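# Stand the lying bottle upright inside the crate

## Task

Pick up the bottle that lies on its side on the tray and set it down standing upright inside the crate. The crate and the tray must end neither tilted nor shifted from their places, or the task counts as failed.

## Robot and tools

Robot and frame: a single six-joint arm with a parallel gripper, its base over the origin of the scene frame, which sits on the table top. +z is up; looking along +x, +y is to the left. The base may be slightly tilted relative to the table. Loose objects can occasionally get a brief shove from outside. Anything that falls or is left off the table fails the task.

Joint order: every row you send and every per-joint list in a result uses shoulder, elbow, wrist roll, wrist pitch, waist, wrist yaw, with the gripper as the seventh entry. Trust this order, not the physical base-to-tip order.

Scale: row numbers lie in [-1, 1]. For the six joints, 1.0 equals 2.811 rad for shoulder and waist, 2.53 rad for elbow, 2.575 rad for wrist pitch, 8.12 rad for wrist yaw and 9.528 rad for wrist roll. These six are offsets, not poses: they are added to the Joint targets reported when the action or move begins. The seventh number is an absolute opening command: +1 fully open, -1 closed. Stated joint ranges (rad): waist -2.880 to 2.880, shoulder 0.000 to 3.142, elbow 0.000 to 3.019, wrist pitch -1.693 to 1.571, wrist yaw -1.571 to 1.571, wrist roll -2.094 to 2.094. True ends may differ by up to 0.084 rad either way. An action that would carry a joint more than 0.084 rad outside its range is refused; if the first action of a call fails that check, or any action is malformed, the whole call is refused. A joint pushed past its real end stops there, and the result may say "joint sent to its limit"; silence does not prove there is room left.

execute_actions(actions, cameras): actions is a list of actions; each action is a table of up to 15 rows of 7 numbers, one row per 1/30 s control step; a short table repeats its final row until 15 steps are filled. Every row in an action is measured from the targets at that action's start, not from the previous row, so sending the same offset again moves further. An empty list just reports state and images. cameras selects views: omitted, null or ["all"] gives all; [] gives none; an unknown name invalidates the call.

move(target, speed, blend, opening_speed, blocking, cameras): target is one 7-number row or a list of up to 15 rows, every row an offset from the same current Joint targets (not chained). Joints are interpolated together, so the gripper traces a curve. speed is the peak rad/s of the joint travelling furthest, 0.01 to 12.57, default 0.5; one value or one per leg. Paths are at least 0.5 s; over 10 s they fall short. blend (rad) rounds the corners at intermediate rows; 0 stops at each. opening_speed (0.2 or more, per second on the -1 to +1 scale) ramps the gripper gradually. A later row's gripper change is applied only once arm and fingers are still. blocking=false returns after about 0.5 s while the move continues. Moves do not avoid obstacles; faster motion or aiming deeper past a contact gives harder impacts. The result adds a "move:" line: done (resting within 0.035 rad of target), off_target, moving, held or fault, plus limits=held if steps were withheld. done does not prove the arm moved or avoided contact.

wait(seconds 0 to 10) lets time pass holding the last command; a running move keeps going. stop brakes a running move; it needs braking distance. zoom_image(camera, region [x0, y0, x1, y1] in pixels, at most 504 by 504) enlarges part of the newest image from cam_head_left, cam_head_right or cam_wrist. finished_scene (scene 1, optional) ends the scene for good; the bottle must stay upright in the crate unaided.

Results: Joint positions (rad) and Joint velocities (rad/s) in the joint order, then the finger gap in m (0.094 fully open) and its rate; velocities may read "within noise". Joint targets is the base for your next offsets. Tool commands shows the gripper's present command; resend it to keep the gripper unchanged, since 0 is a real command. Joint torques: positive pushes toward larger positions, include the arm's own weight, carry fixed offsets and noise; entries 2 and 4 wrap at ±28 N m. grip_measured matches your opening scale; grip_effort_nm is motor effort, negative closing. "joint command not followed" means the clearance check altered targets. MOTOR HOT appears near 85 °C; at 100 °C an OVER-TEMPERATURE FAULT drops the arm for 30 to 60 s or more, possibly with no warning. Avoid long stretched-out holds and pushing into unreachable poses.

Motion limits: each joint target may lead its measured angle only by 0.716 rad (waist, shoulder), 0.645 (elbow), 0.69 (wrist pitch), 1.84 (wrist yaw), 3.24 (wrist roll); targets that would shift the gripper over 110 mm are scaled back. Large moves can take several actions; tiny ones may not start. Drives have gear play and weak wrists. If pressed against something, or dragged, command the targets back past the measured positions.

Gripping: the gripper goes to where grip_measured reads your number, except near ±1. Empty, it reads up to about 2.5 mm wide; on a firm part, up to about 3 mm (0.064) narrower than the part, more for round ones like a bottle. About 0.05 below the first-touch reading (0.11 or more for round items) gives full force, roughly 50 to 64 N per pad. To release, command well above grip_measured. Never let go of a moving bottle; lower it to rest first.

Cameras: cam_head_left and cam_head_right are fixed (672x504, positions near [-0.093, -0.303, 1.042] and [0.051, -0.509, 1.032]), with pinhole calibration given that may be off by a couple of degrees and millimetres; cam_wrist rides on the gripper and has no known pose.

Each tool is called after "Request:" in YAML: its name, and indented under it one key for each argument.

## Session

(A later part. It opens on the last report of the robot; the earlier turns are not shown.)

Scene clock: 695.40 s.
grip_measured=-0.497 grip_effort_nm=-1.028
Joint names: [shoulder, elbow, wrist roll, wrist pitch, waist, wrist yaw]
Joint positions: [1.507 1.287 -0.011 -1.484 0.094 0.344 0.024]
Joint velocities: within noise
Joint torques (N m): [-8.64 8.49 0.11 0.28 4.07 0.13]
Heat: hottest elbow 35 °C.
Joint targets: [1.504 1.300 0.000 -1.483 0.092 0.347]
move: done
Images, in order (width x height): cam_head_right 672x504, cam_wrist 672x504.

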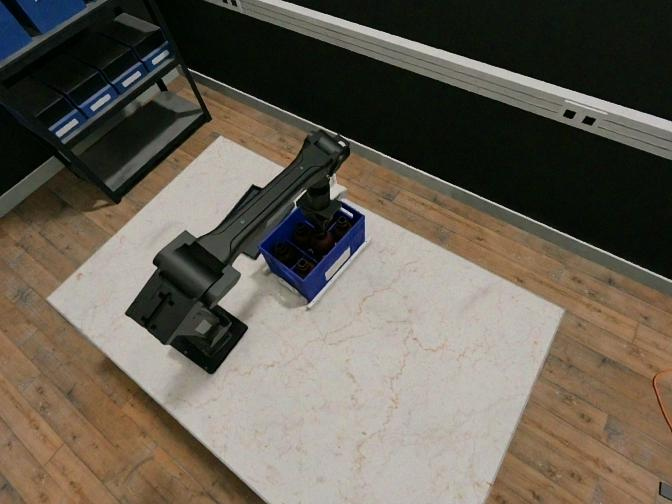

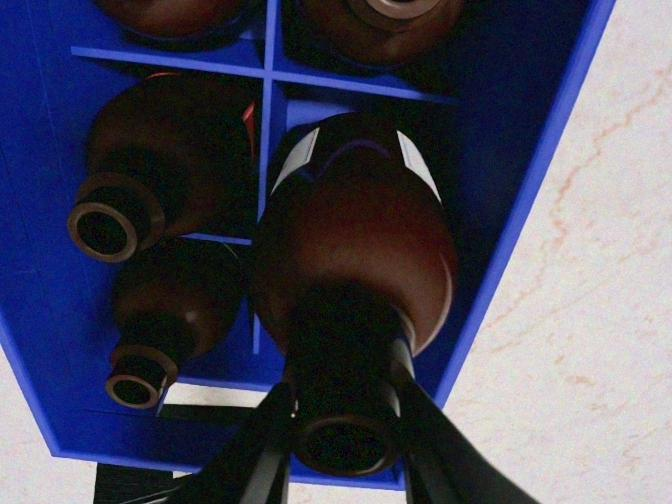

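Request:
zoom_image:
  camera: "cam_head_right"
  region: [260, 190, 360, 290]

Request:
wait:
  seconds: 0.1

Request:
zoom_image:
  camera: "cam_head_left"
  region: [270, 180, 380, 290]

Request:
zoom_image:
  camera: "cam_wrist"
  region: [230, 50, 480, 300]

Scaled by 5.040 from the camera's 672x504 image, which has a finer 960x720 frame.

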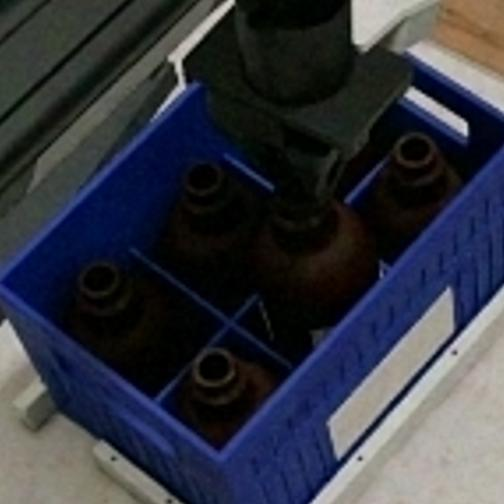

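Scene clock: 714.00 s.
grip_measured=-0.497 grip_effort_nm=-1.023
Joint names: [shoulder, elbow, wrist roll, wrist pitch, waist, wrist yaw]
Joint positions: [1.507 1.287 -0.011 -1.484 0.094 0.344 0.024]
Joint velocities: within noise
Joint torques (N m): [-8.59 8.5 0.11 0.28 4.07 0.16]
Heat: hottest elbow 35 °C.
Joint targets: [1.504 1.300 0.000 -1.483 0.092 0.347]
Tool commands: gripper/opening=-0.8
wait: 0.10 s; at rest from the start

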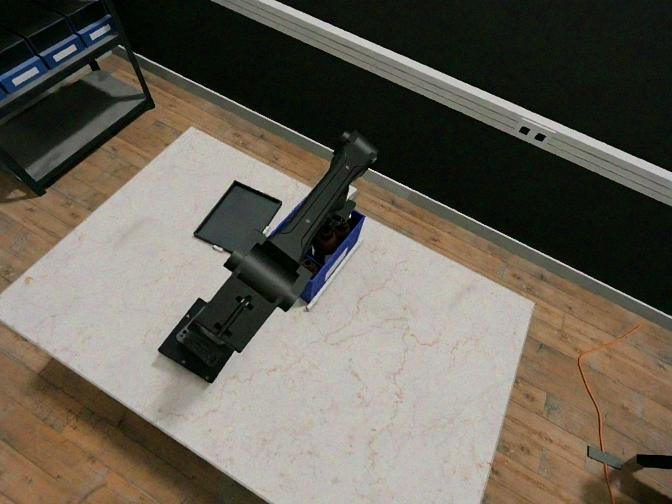

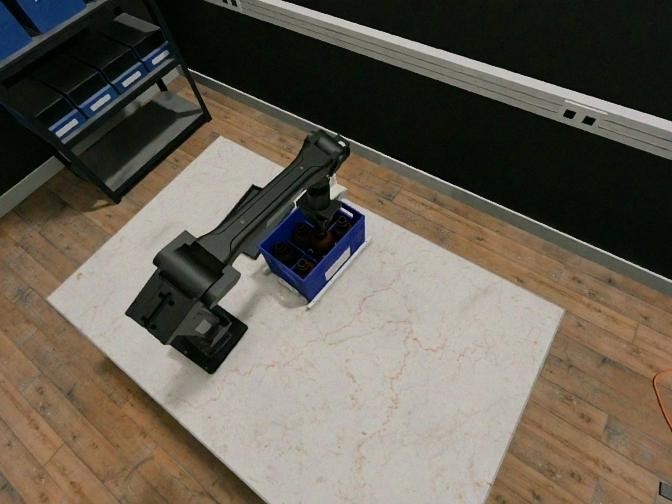

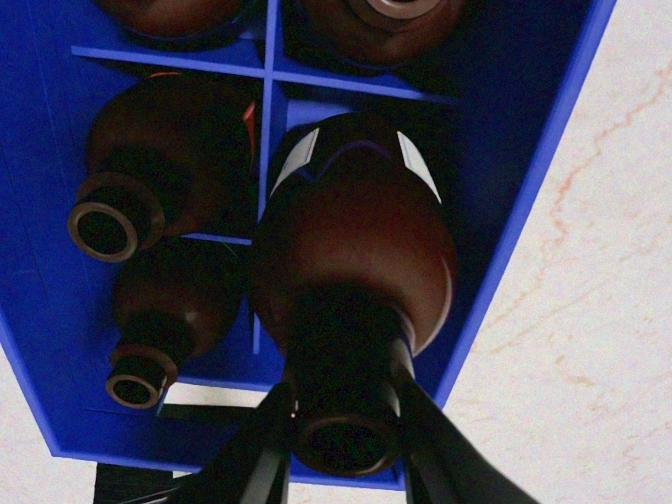

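Scaled by 4.582 from the camera's 672x504 image, which has a finer 960x720 frame.

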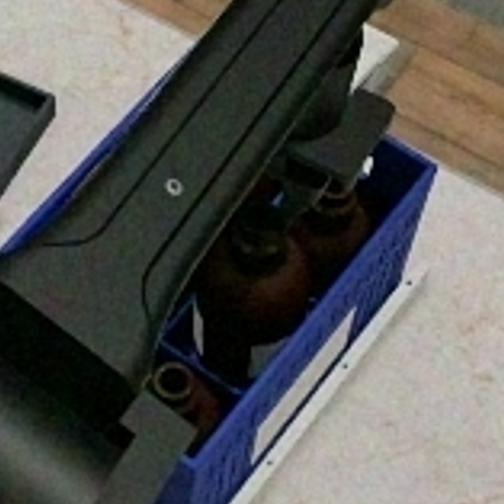

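Scaled by 2.016 from the camera's 672x504 image, which has a finer 960x720 frame.

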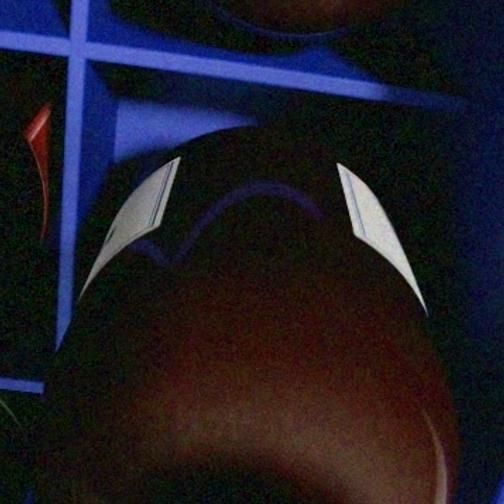

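Request:
move:
  target: [0.021, 0.0455, 0, -0.0493, -0.0185, -0.0116, -0.8]
  speed: 0.12

Request:
zoom_image:
  camera: "cam_head_right"
  region: [260, 190, 360, 290]

Request:
zoom_image:
  camera: "cam_wrist"
  region: [230, 50, 480, 300]

Scene clock: 731.40 s.
grip_measured=-0.498 grip_effort_nm=-1.028
Joint names: [shoulder, elbow, wrist roll, wrist pitch, waist, wrist yaw]
Joint positions: [1.564 1.356 -0.003 -1.578 0.044 0.263 0.024]
Joint velocities: within noise
Joint torques (N m): [-9.05 12.22 0.1 -1.06 4.19 -0.36]
Heat: hottest elbow 34 °C.
Joint targets: [1.563 1.415 0.000 -1.610 0.040 0.253]
move: off_target; the elbow is farthest, 0.059 rad from its target

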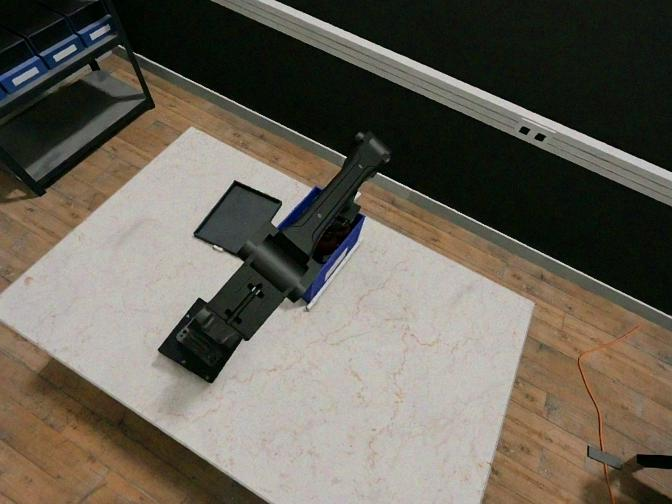

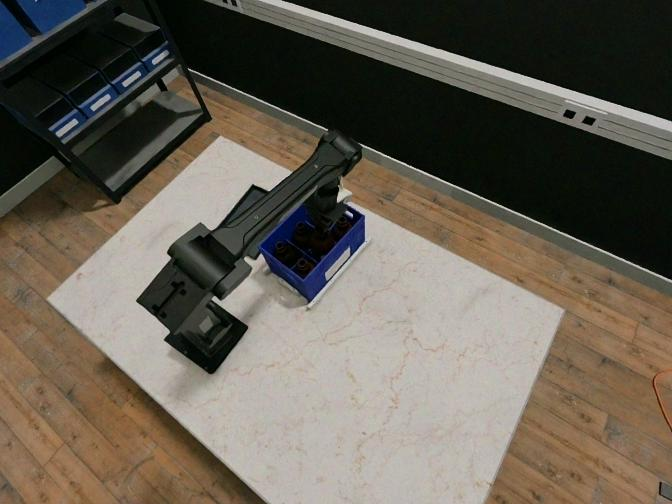

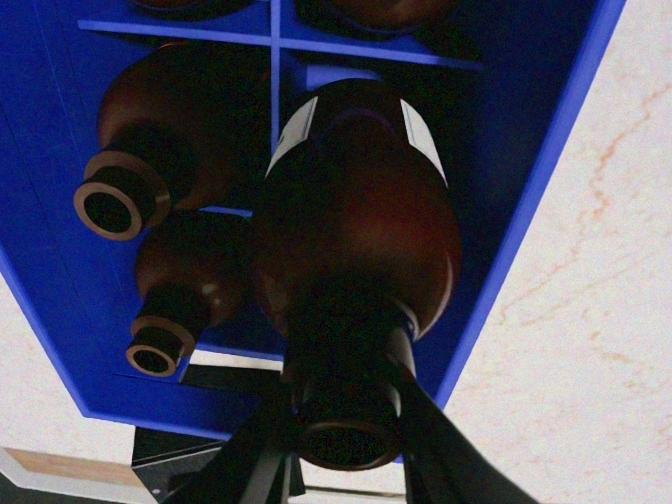

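Scaled by 5.040 from the camera's 672x504 image, which has a finer 960x720 frame.

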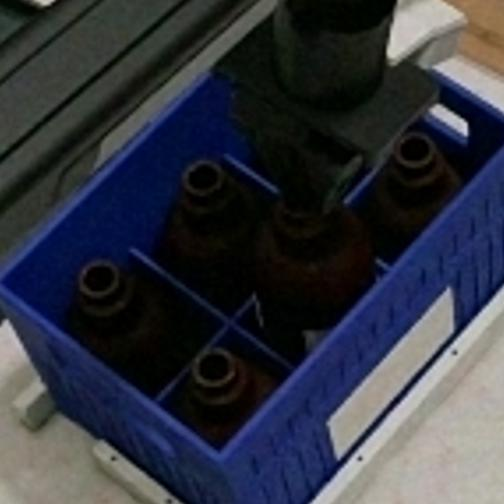

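Scaled by 2.016 from the camera's 672x504 image, which has a finer 960x720 frame.

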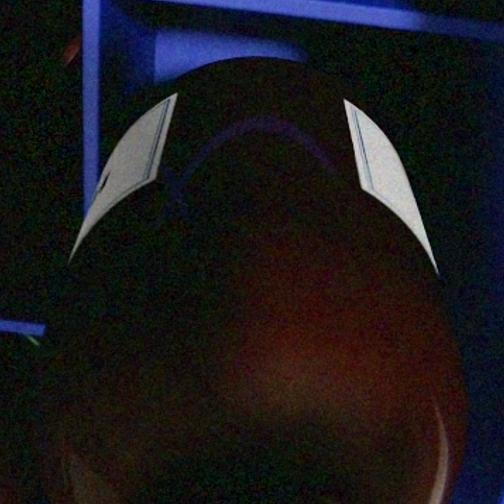

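Request:
move:
  target: [0.004, -0.0435, 0, 0.0408, -0.0057, 0, -0.8]
  speed: 0.1
  cameras: ["cam_wrist", "cam_head_right"]

Request:
zoom_image:
  camera: "cam_head_right"
  region: [260, 190, 360, 290]

Scene clock: 744.63 s.
grip_measured=-0.498 grip_effort_nm=-1.028
Joint names: [shoulder, elbow, wrist roll, wrist pitch, waist, wrist yaw]
Joint positions: [1.571 1.299 -0.003 -1.498 0.024 0.265 0.024]
Joint velocities: within noise
Joint torques (N m): [-8.94 7.53 0.1 -0.13 4.48 -0.38]
Heat: hottest elbow 34 °C.
Joint targets: [1.574 1.305 0.000 -1.505 0.024 0.253]
move: done
Images, in order (width x height): cam_head_right 672x504, cam_wrist 672x504.

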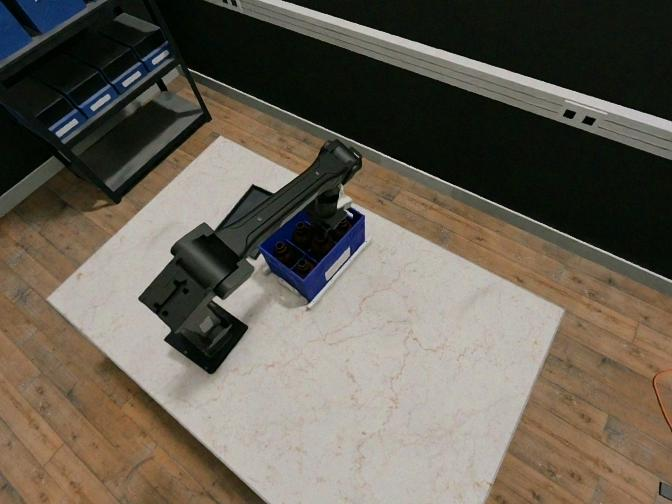

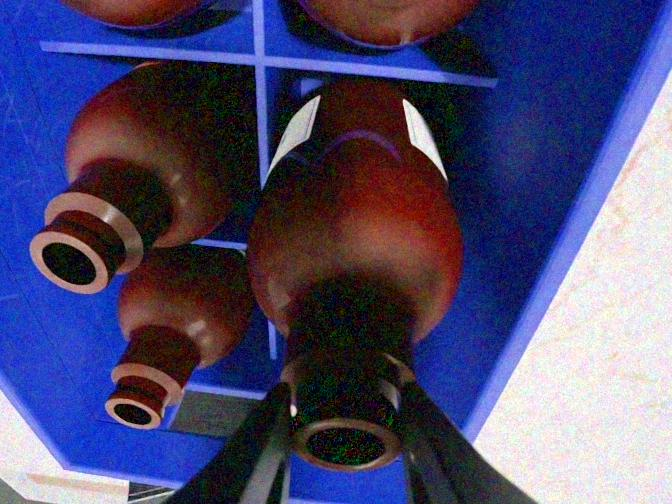

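Scaled by 5.040 from the camera's 672x504 image, which has a finer 960x720 frame.

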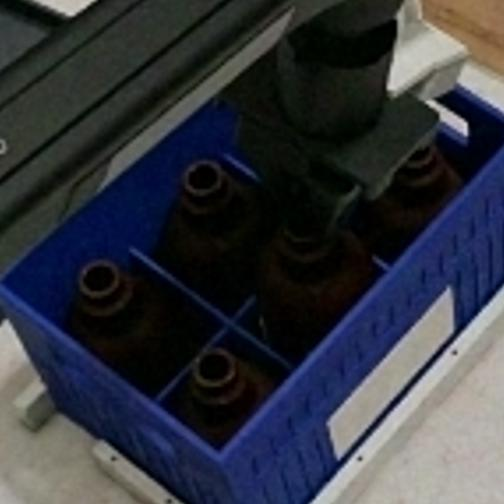

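Request:
move:
  target: [0.0057, -0.0235, 0, 0.0285, -0.0057, 0, -0.8]
  speed: 0.1
  cameras: ["cam_wrist", "cam_head_right"]

Request:
zoom_image:
  camera: "cam_head_right"
  region: [260, 190, 360, 290]

Scene clock: 752.70 s.
grip_measured=-0.498 grip_effort_nm=-1.033
Joint names: [shoulder, elbow, wrist roll, wrist pitch, waist, wrist yaw]
Joint positions: [1.585 1.244 -0.002 -1.423 0.007 0.269 0.024]
Joint velocities: within noise
Joint torques (N m): [-8.88 6.95 0.08 -0.27 4.72 -0.58]
Heat: hottest elbow 33 °C.
Joint targets: [1.590 1.246 0.000 -1.431 0.008 0.253]
move: done
Images, in order (width x height): cam_head_right 672x504, cam_wrist 672x504.

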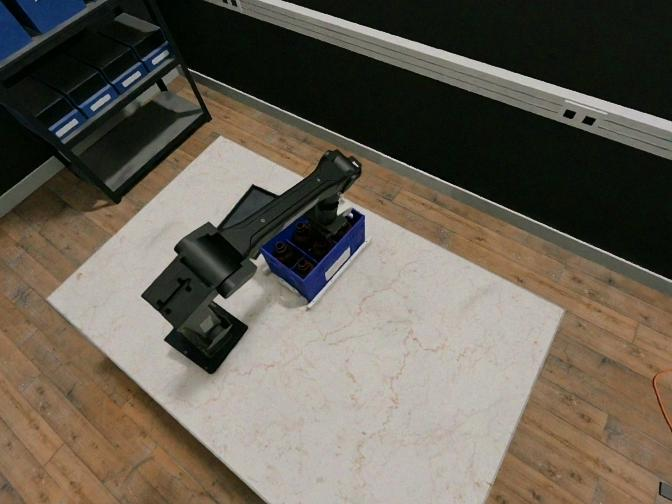

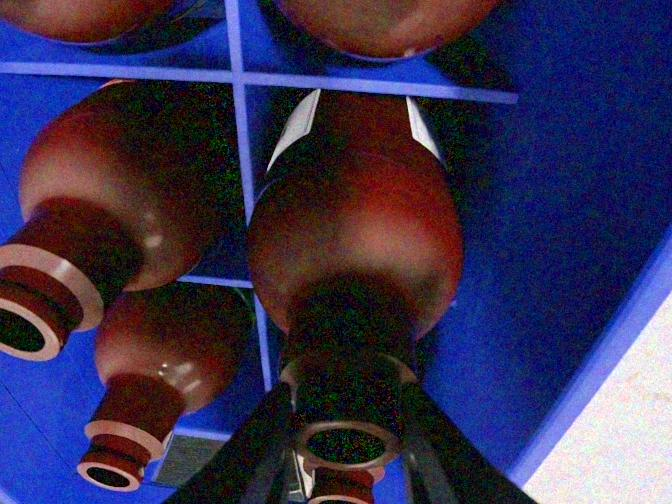

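Scaled by 5.040 from the camera's 672x504 image, which has a finer 960x720 frame.

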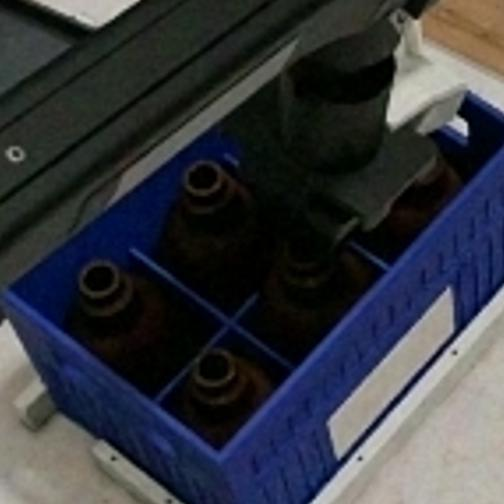

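Request:
move:
  target: [0.002, -0.0075, 0, 0.0095, -0.0019, 0, -0.8]
  speed: 0.08
  cameras: ["cam_wrist", "cam_head_right"]

Request:
zoom_image:
  camera: "cam_head_right"
  region: [260, 190, 360, 290]

Scene clock: 756.87 s.
grip_measured=-0.498 grip_effort_nm=-1.023
Joint names: [shoulder, elbow, wrist roll, wrist pitch, waist, wrist yaw]
Joint positions: [1.59 1.227 -0.002 -1.395 0.001 0.269 0.024]
Joint velocities: within noise
Joint torques (N m): [-8.7 6.67 0.08 -0.28 4.54 -0.64]
Heat: hottest elbow 33 °C.
Joint targets: [1.596 1.227 0.000 -1.407 0.002 0.253]
move: done
Images, in order (width x height): cam_head_right 672x504, cam_wrist 672x504.

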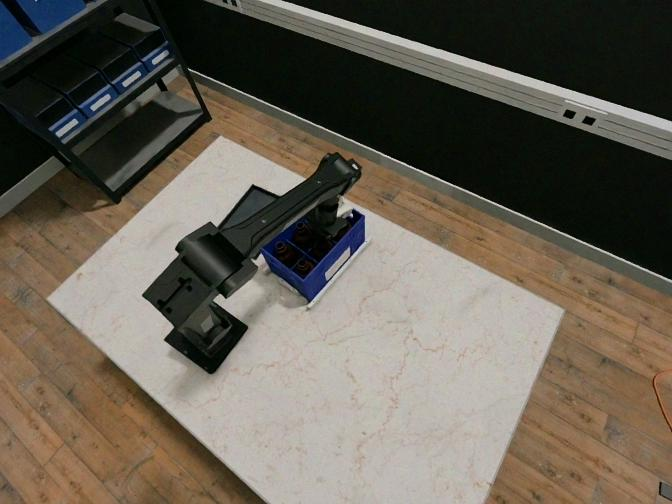

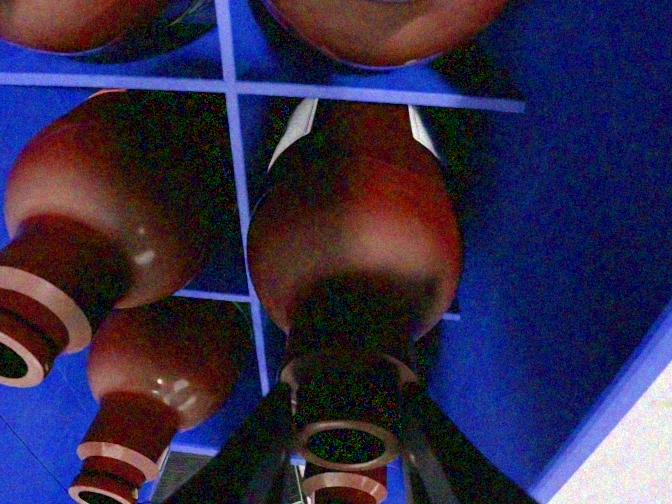

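Scaled by 5.040 from the camera's 672x504 image, which has a finer 960x720 frame.

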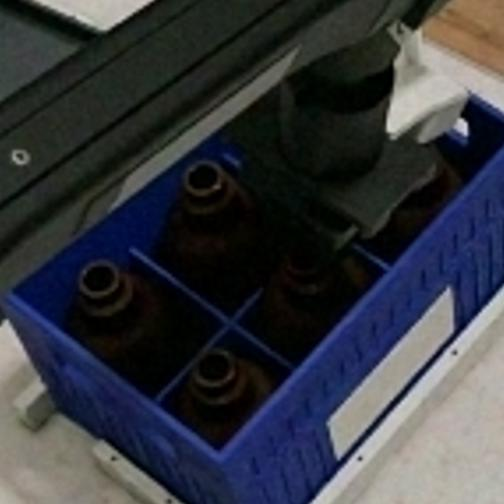

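Request:
move:
  target: [0.002, -0.0085, 0, 0.0105, -0.002, 0, -0.8]
  speed: 0.08
  cameras: ["cam_wrist", "cam_head_right"]

Request:
zoom_image:
  camera: "cam_head_right"
  region: [260, 190, 360, 290]

Scene clock: 759.93 s.
grip_measured=-0.498 grip_effort_nm=-1.028
Joint names: [shoulder, elbow, wrist roll, wrist pitch, waist, wrist yaw]
Joint positions: [1.591 1.212 0 -1.371 -0.004 0.271 0.024]
Joint velocities: within noise
Joint torques (N m): [-8.59 6.17 0.07 -0.24 4.6 -0.69]
Heat: hottest elbow 33 °C.
Joint targets: [1.602 1.205 0.000 -1.380 -0.003 0.253]
move: done
Images, in order (width x height): cam_head_right 672x504, cam_wrist 672x504.

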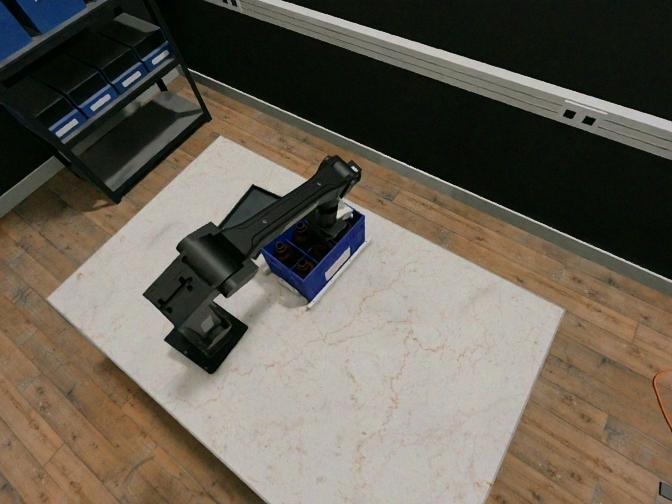

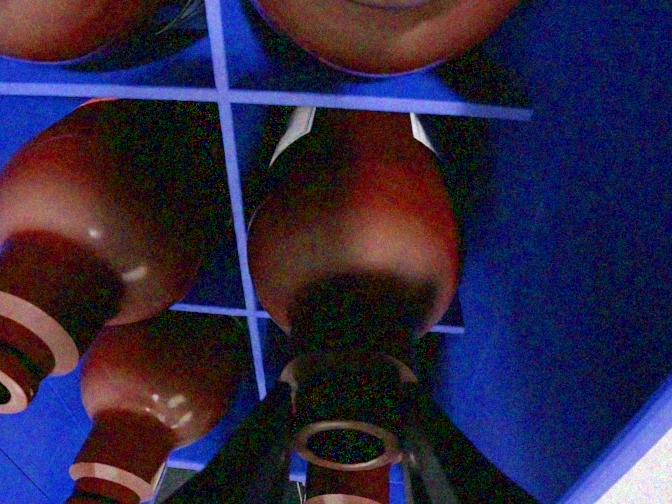

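Scaled by 5.040 from the camera's 672x504 image, which has a finer 960x720 frame.

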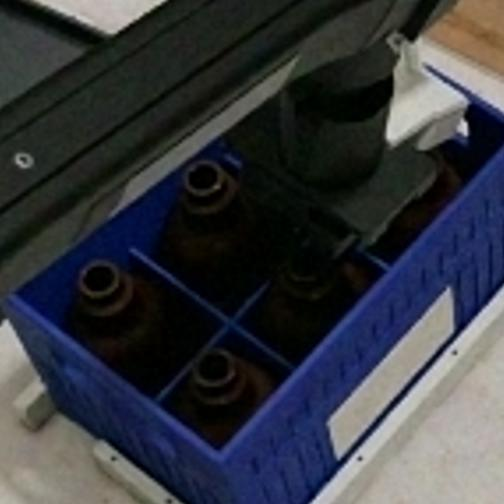

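Request:
move:
  target: [0.002, -0.0085, 0, 0.0105, -0.002, 0, -0.8]
  speed: 0.08
  cameras: ["cam_wrist", "cam_head_right"]

Request:
zoom_image:
  camera: "cam_head_right"
  region: [290, 210, 350, 270]

Scene clock: 765.33 s.
grip_measured=-0.498 grip_effort_nm=-1.028
Joint names: [shoulder, elbow, wrist roll, wrist pitch, waist, wrist yaw]
Joint positions: [1.591 1.209 0 -1.356 -0.004 0.271 0.024]
Joint velocities: within noise
Joint torques (N m): [-8.23 4.66 0.07 0.21 4.07 -0.69]
Heat: hottest elbow 33 °C.
Joint targets: [1.607 1.184 0.000 -1.353 -0.009 0.253]
move: done
Images, in order (width x height): cam_head_right 672x504, cam_wrist 672x504.

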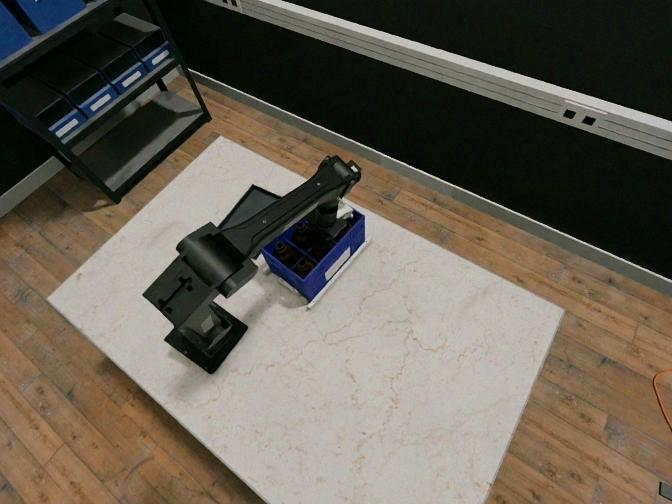

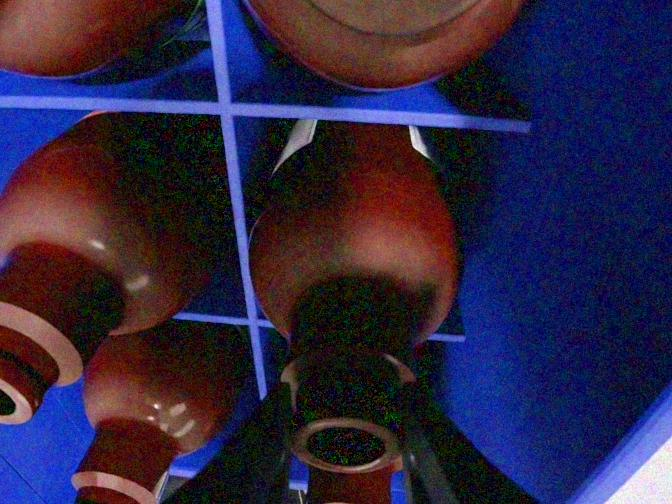

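Scaled by 8.400 from the camera's 672x504 image, which has a finer 960x720 frame.

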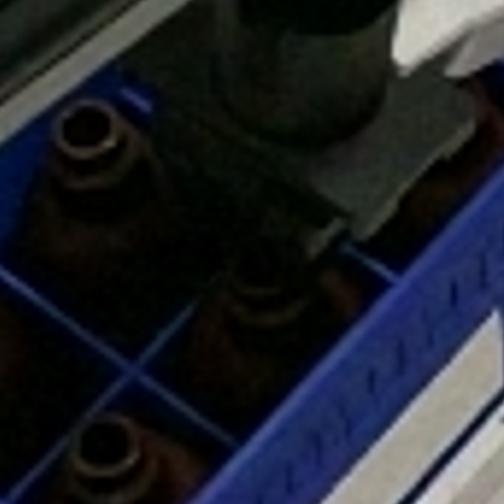

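Request:
move:
  target: [0, 0, 0, 0, 0, 0, -0.1]
  opening_speed: 0.3
  cameras: ["cam_wrist", "cam_head_right"]

Request:
zoom_image:
  camera: "cam_head_right"
  region: [290, 210, 350, 270]

Scene clock: 771.33 s.
grip_measured=-0.103 grip_effort_nm=0.090
Joint names: [shoulder, elbow, wrist roll, wrist pitch, waist, wrist yaw]
Joint positions: [1.591 1.199 0 -1.359 -0.004 0.248 0.042]
Joint velocities: within noise
Joint torques (N m): [-8 5.42 0.07 0.09 4.13 -0.01]
Heat: hottest elbow 33 °C.
Joint targets: [1.607 1.184 0.000 -1.353 -0.009 0.253]
move: done
Images, in order (width x height): cam_head_right 672x504, cam_wrist 672x504.

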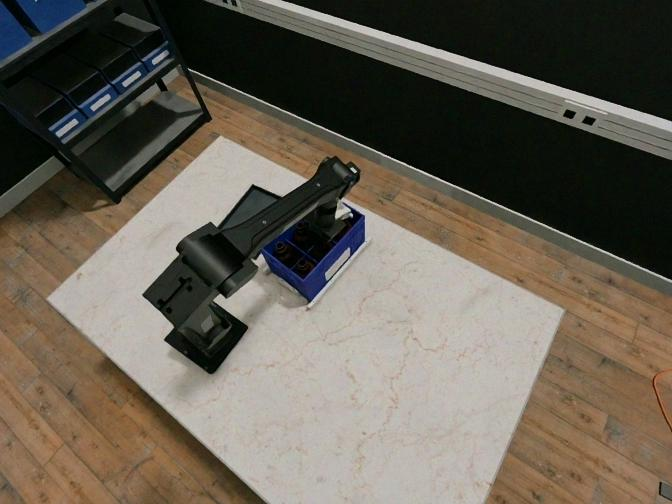

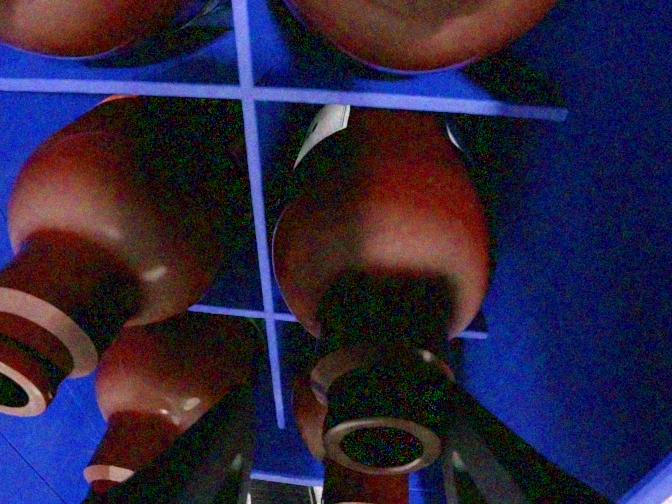

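Scaled by 8.400 from the camera's 672x504 image, which has a finer 960x720 frame.

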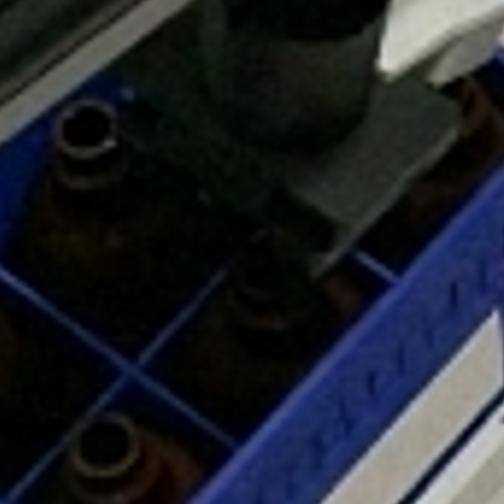

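Request:
move:
  target:
    - [0, 0, 0, 0, 0, 0, 0.1]
    - [0, 0.03, 0, -0.025, 0.0, 0, 0.1]
    - [-0.016, 0.078, 0, -0.084, 0.012, 0, 0.1]
  speed: 0.2
  opening_speed: 0.5

Request:
zoom_image:
  camera: "cam_head_right"
  region: [260, 190, 360, 290]

Scene clock: 778.37 s.
grip_measured=+0.099 grip_effort_nm=0.076
Joint names: [shoulder, elbow, wrist roll, wrist pitch, waist, wrist yaw]
Joint positions: [1.593 1.33 0 -1.55 0.001 0.255 0.052]
Joint velocities: within noise
Joint torques (N m): [-11.69 11.3 0.06 -0.68 6.42 -0.02]
Heat: hottest elbow 32 °C.
Joint targets: [1.562 1.381 0.000 -1.569 0.025 0.253]
move: off_target; the elbow is farthest, 0.051 rad from its target

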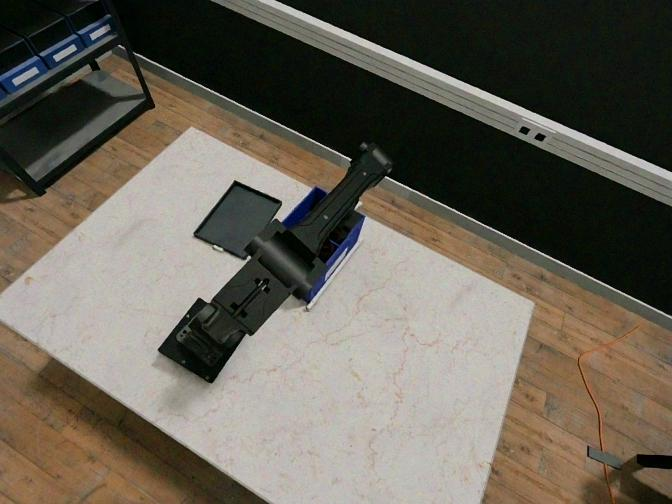

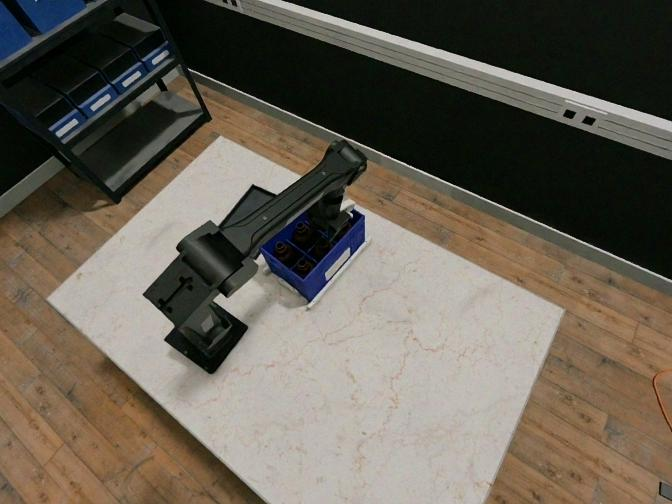

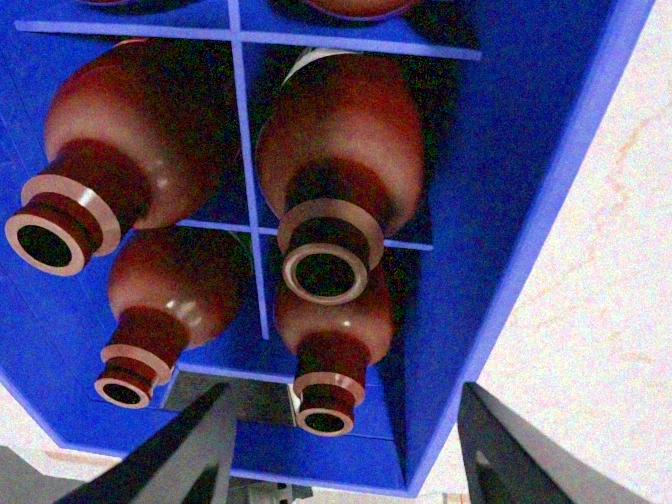

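Scaled by 5.040 from the camera's 672x504 image, which has a finer 960x720 frame.

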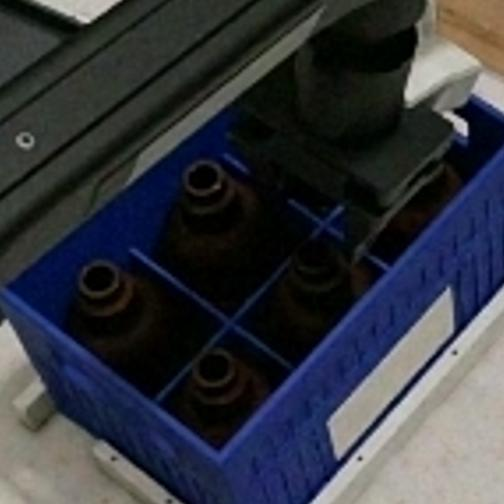

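Placed upright. Raise clear and finish.

Request:
move:
  target: [-0.07, 0.08, 0, -0.02, 0.0, 0, 0.1]
  speed: 0.5

Scene clock: 780.80 s.
grip_measured=+0.099 grip_effort_nm=0.076
Joint names: [shoulder, elbow, wrist roll, wrist pitch, waist, wrist yaw]
Joint positions: [1.361 1.546 0 -1.616 0.001 0.255 0.052]
Joint velocities: within noise
Joint torques (N m): [-7.3 10.97 0.06 0.05 5.48 -0.01]
Heat: hottest elbow 33 °C.
Joint targets: [1.365 1.583 0.000 -1.621 0.025 0.253]
move: off_target; the elbow is farthest, 0.037 rad from its target

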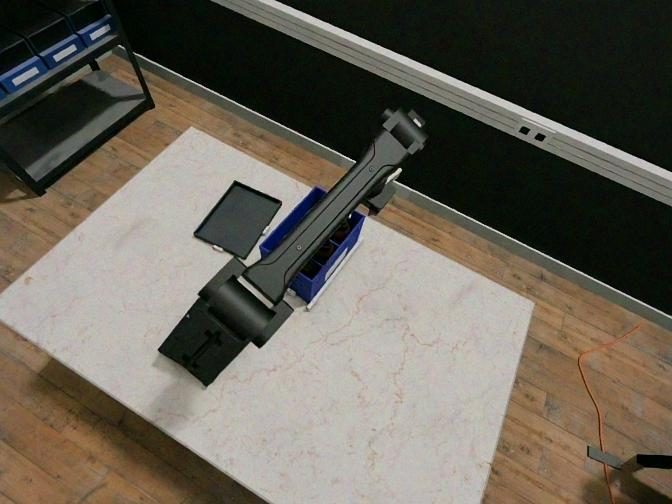

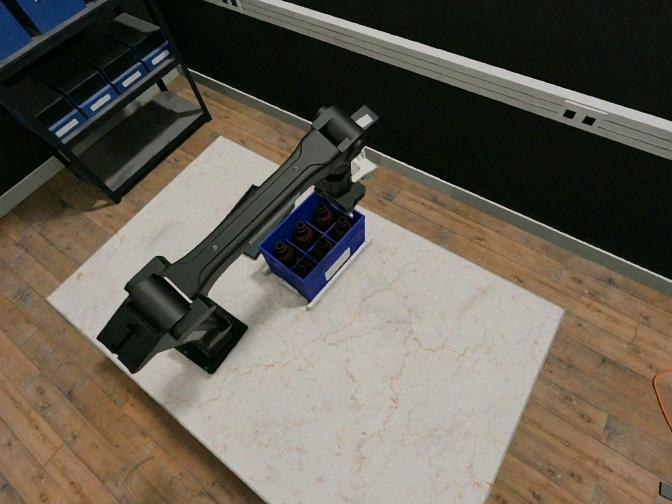

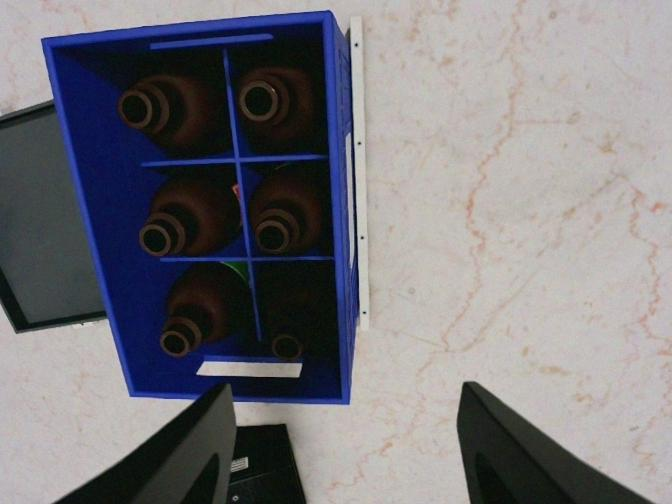

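Request:
finished_scene:

The scene is finished: the task was done.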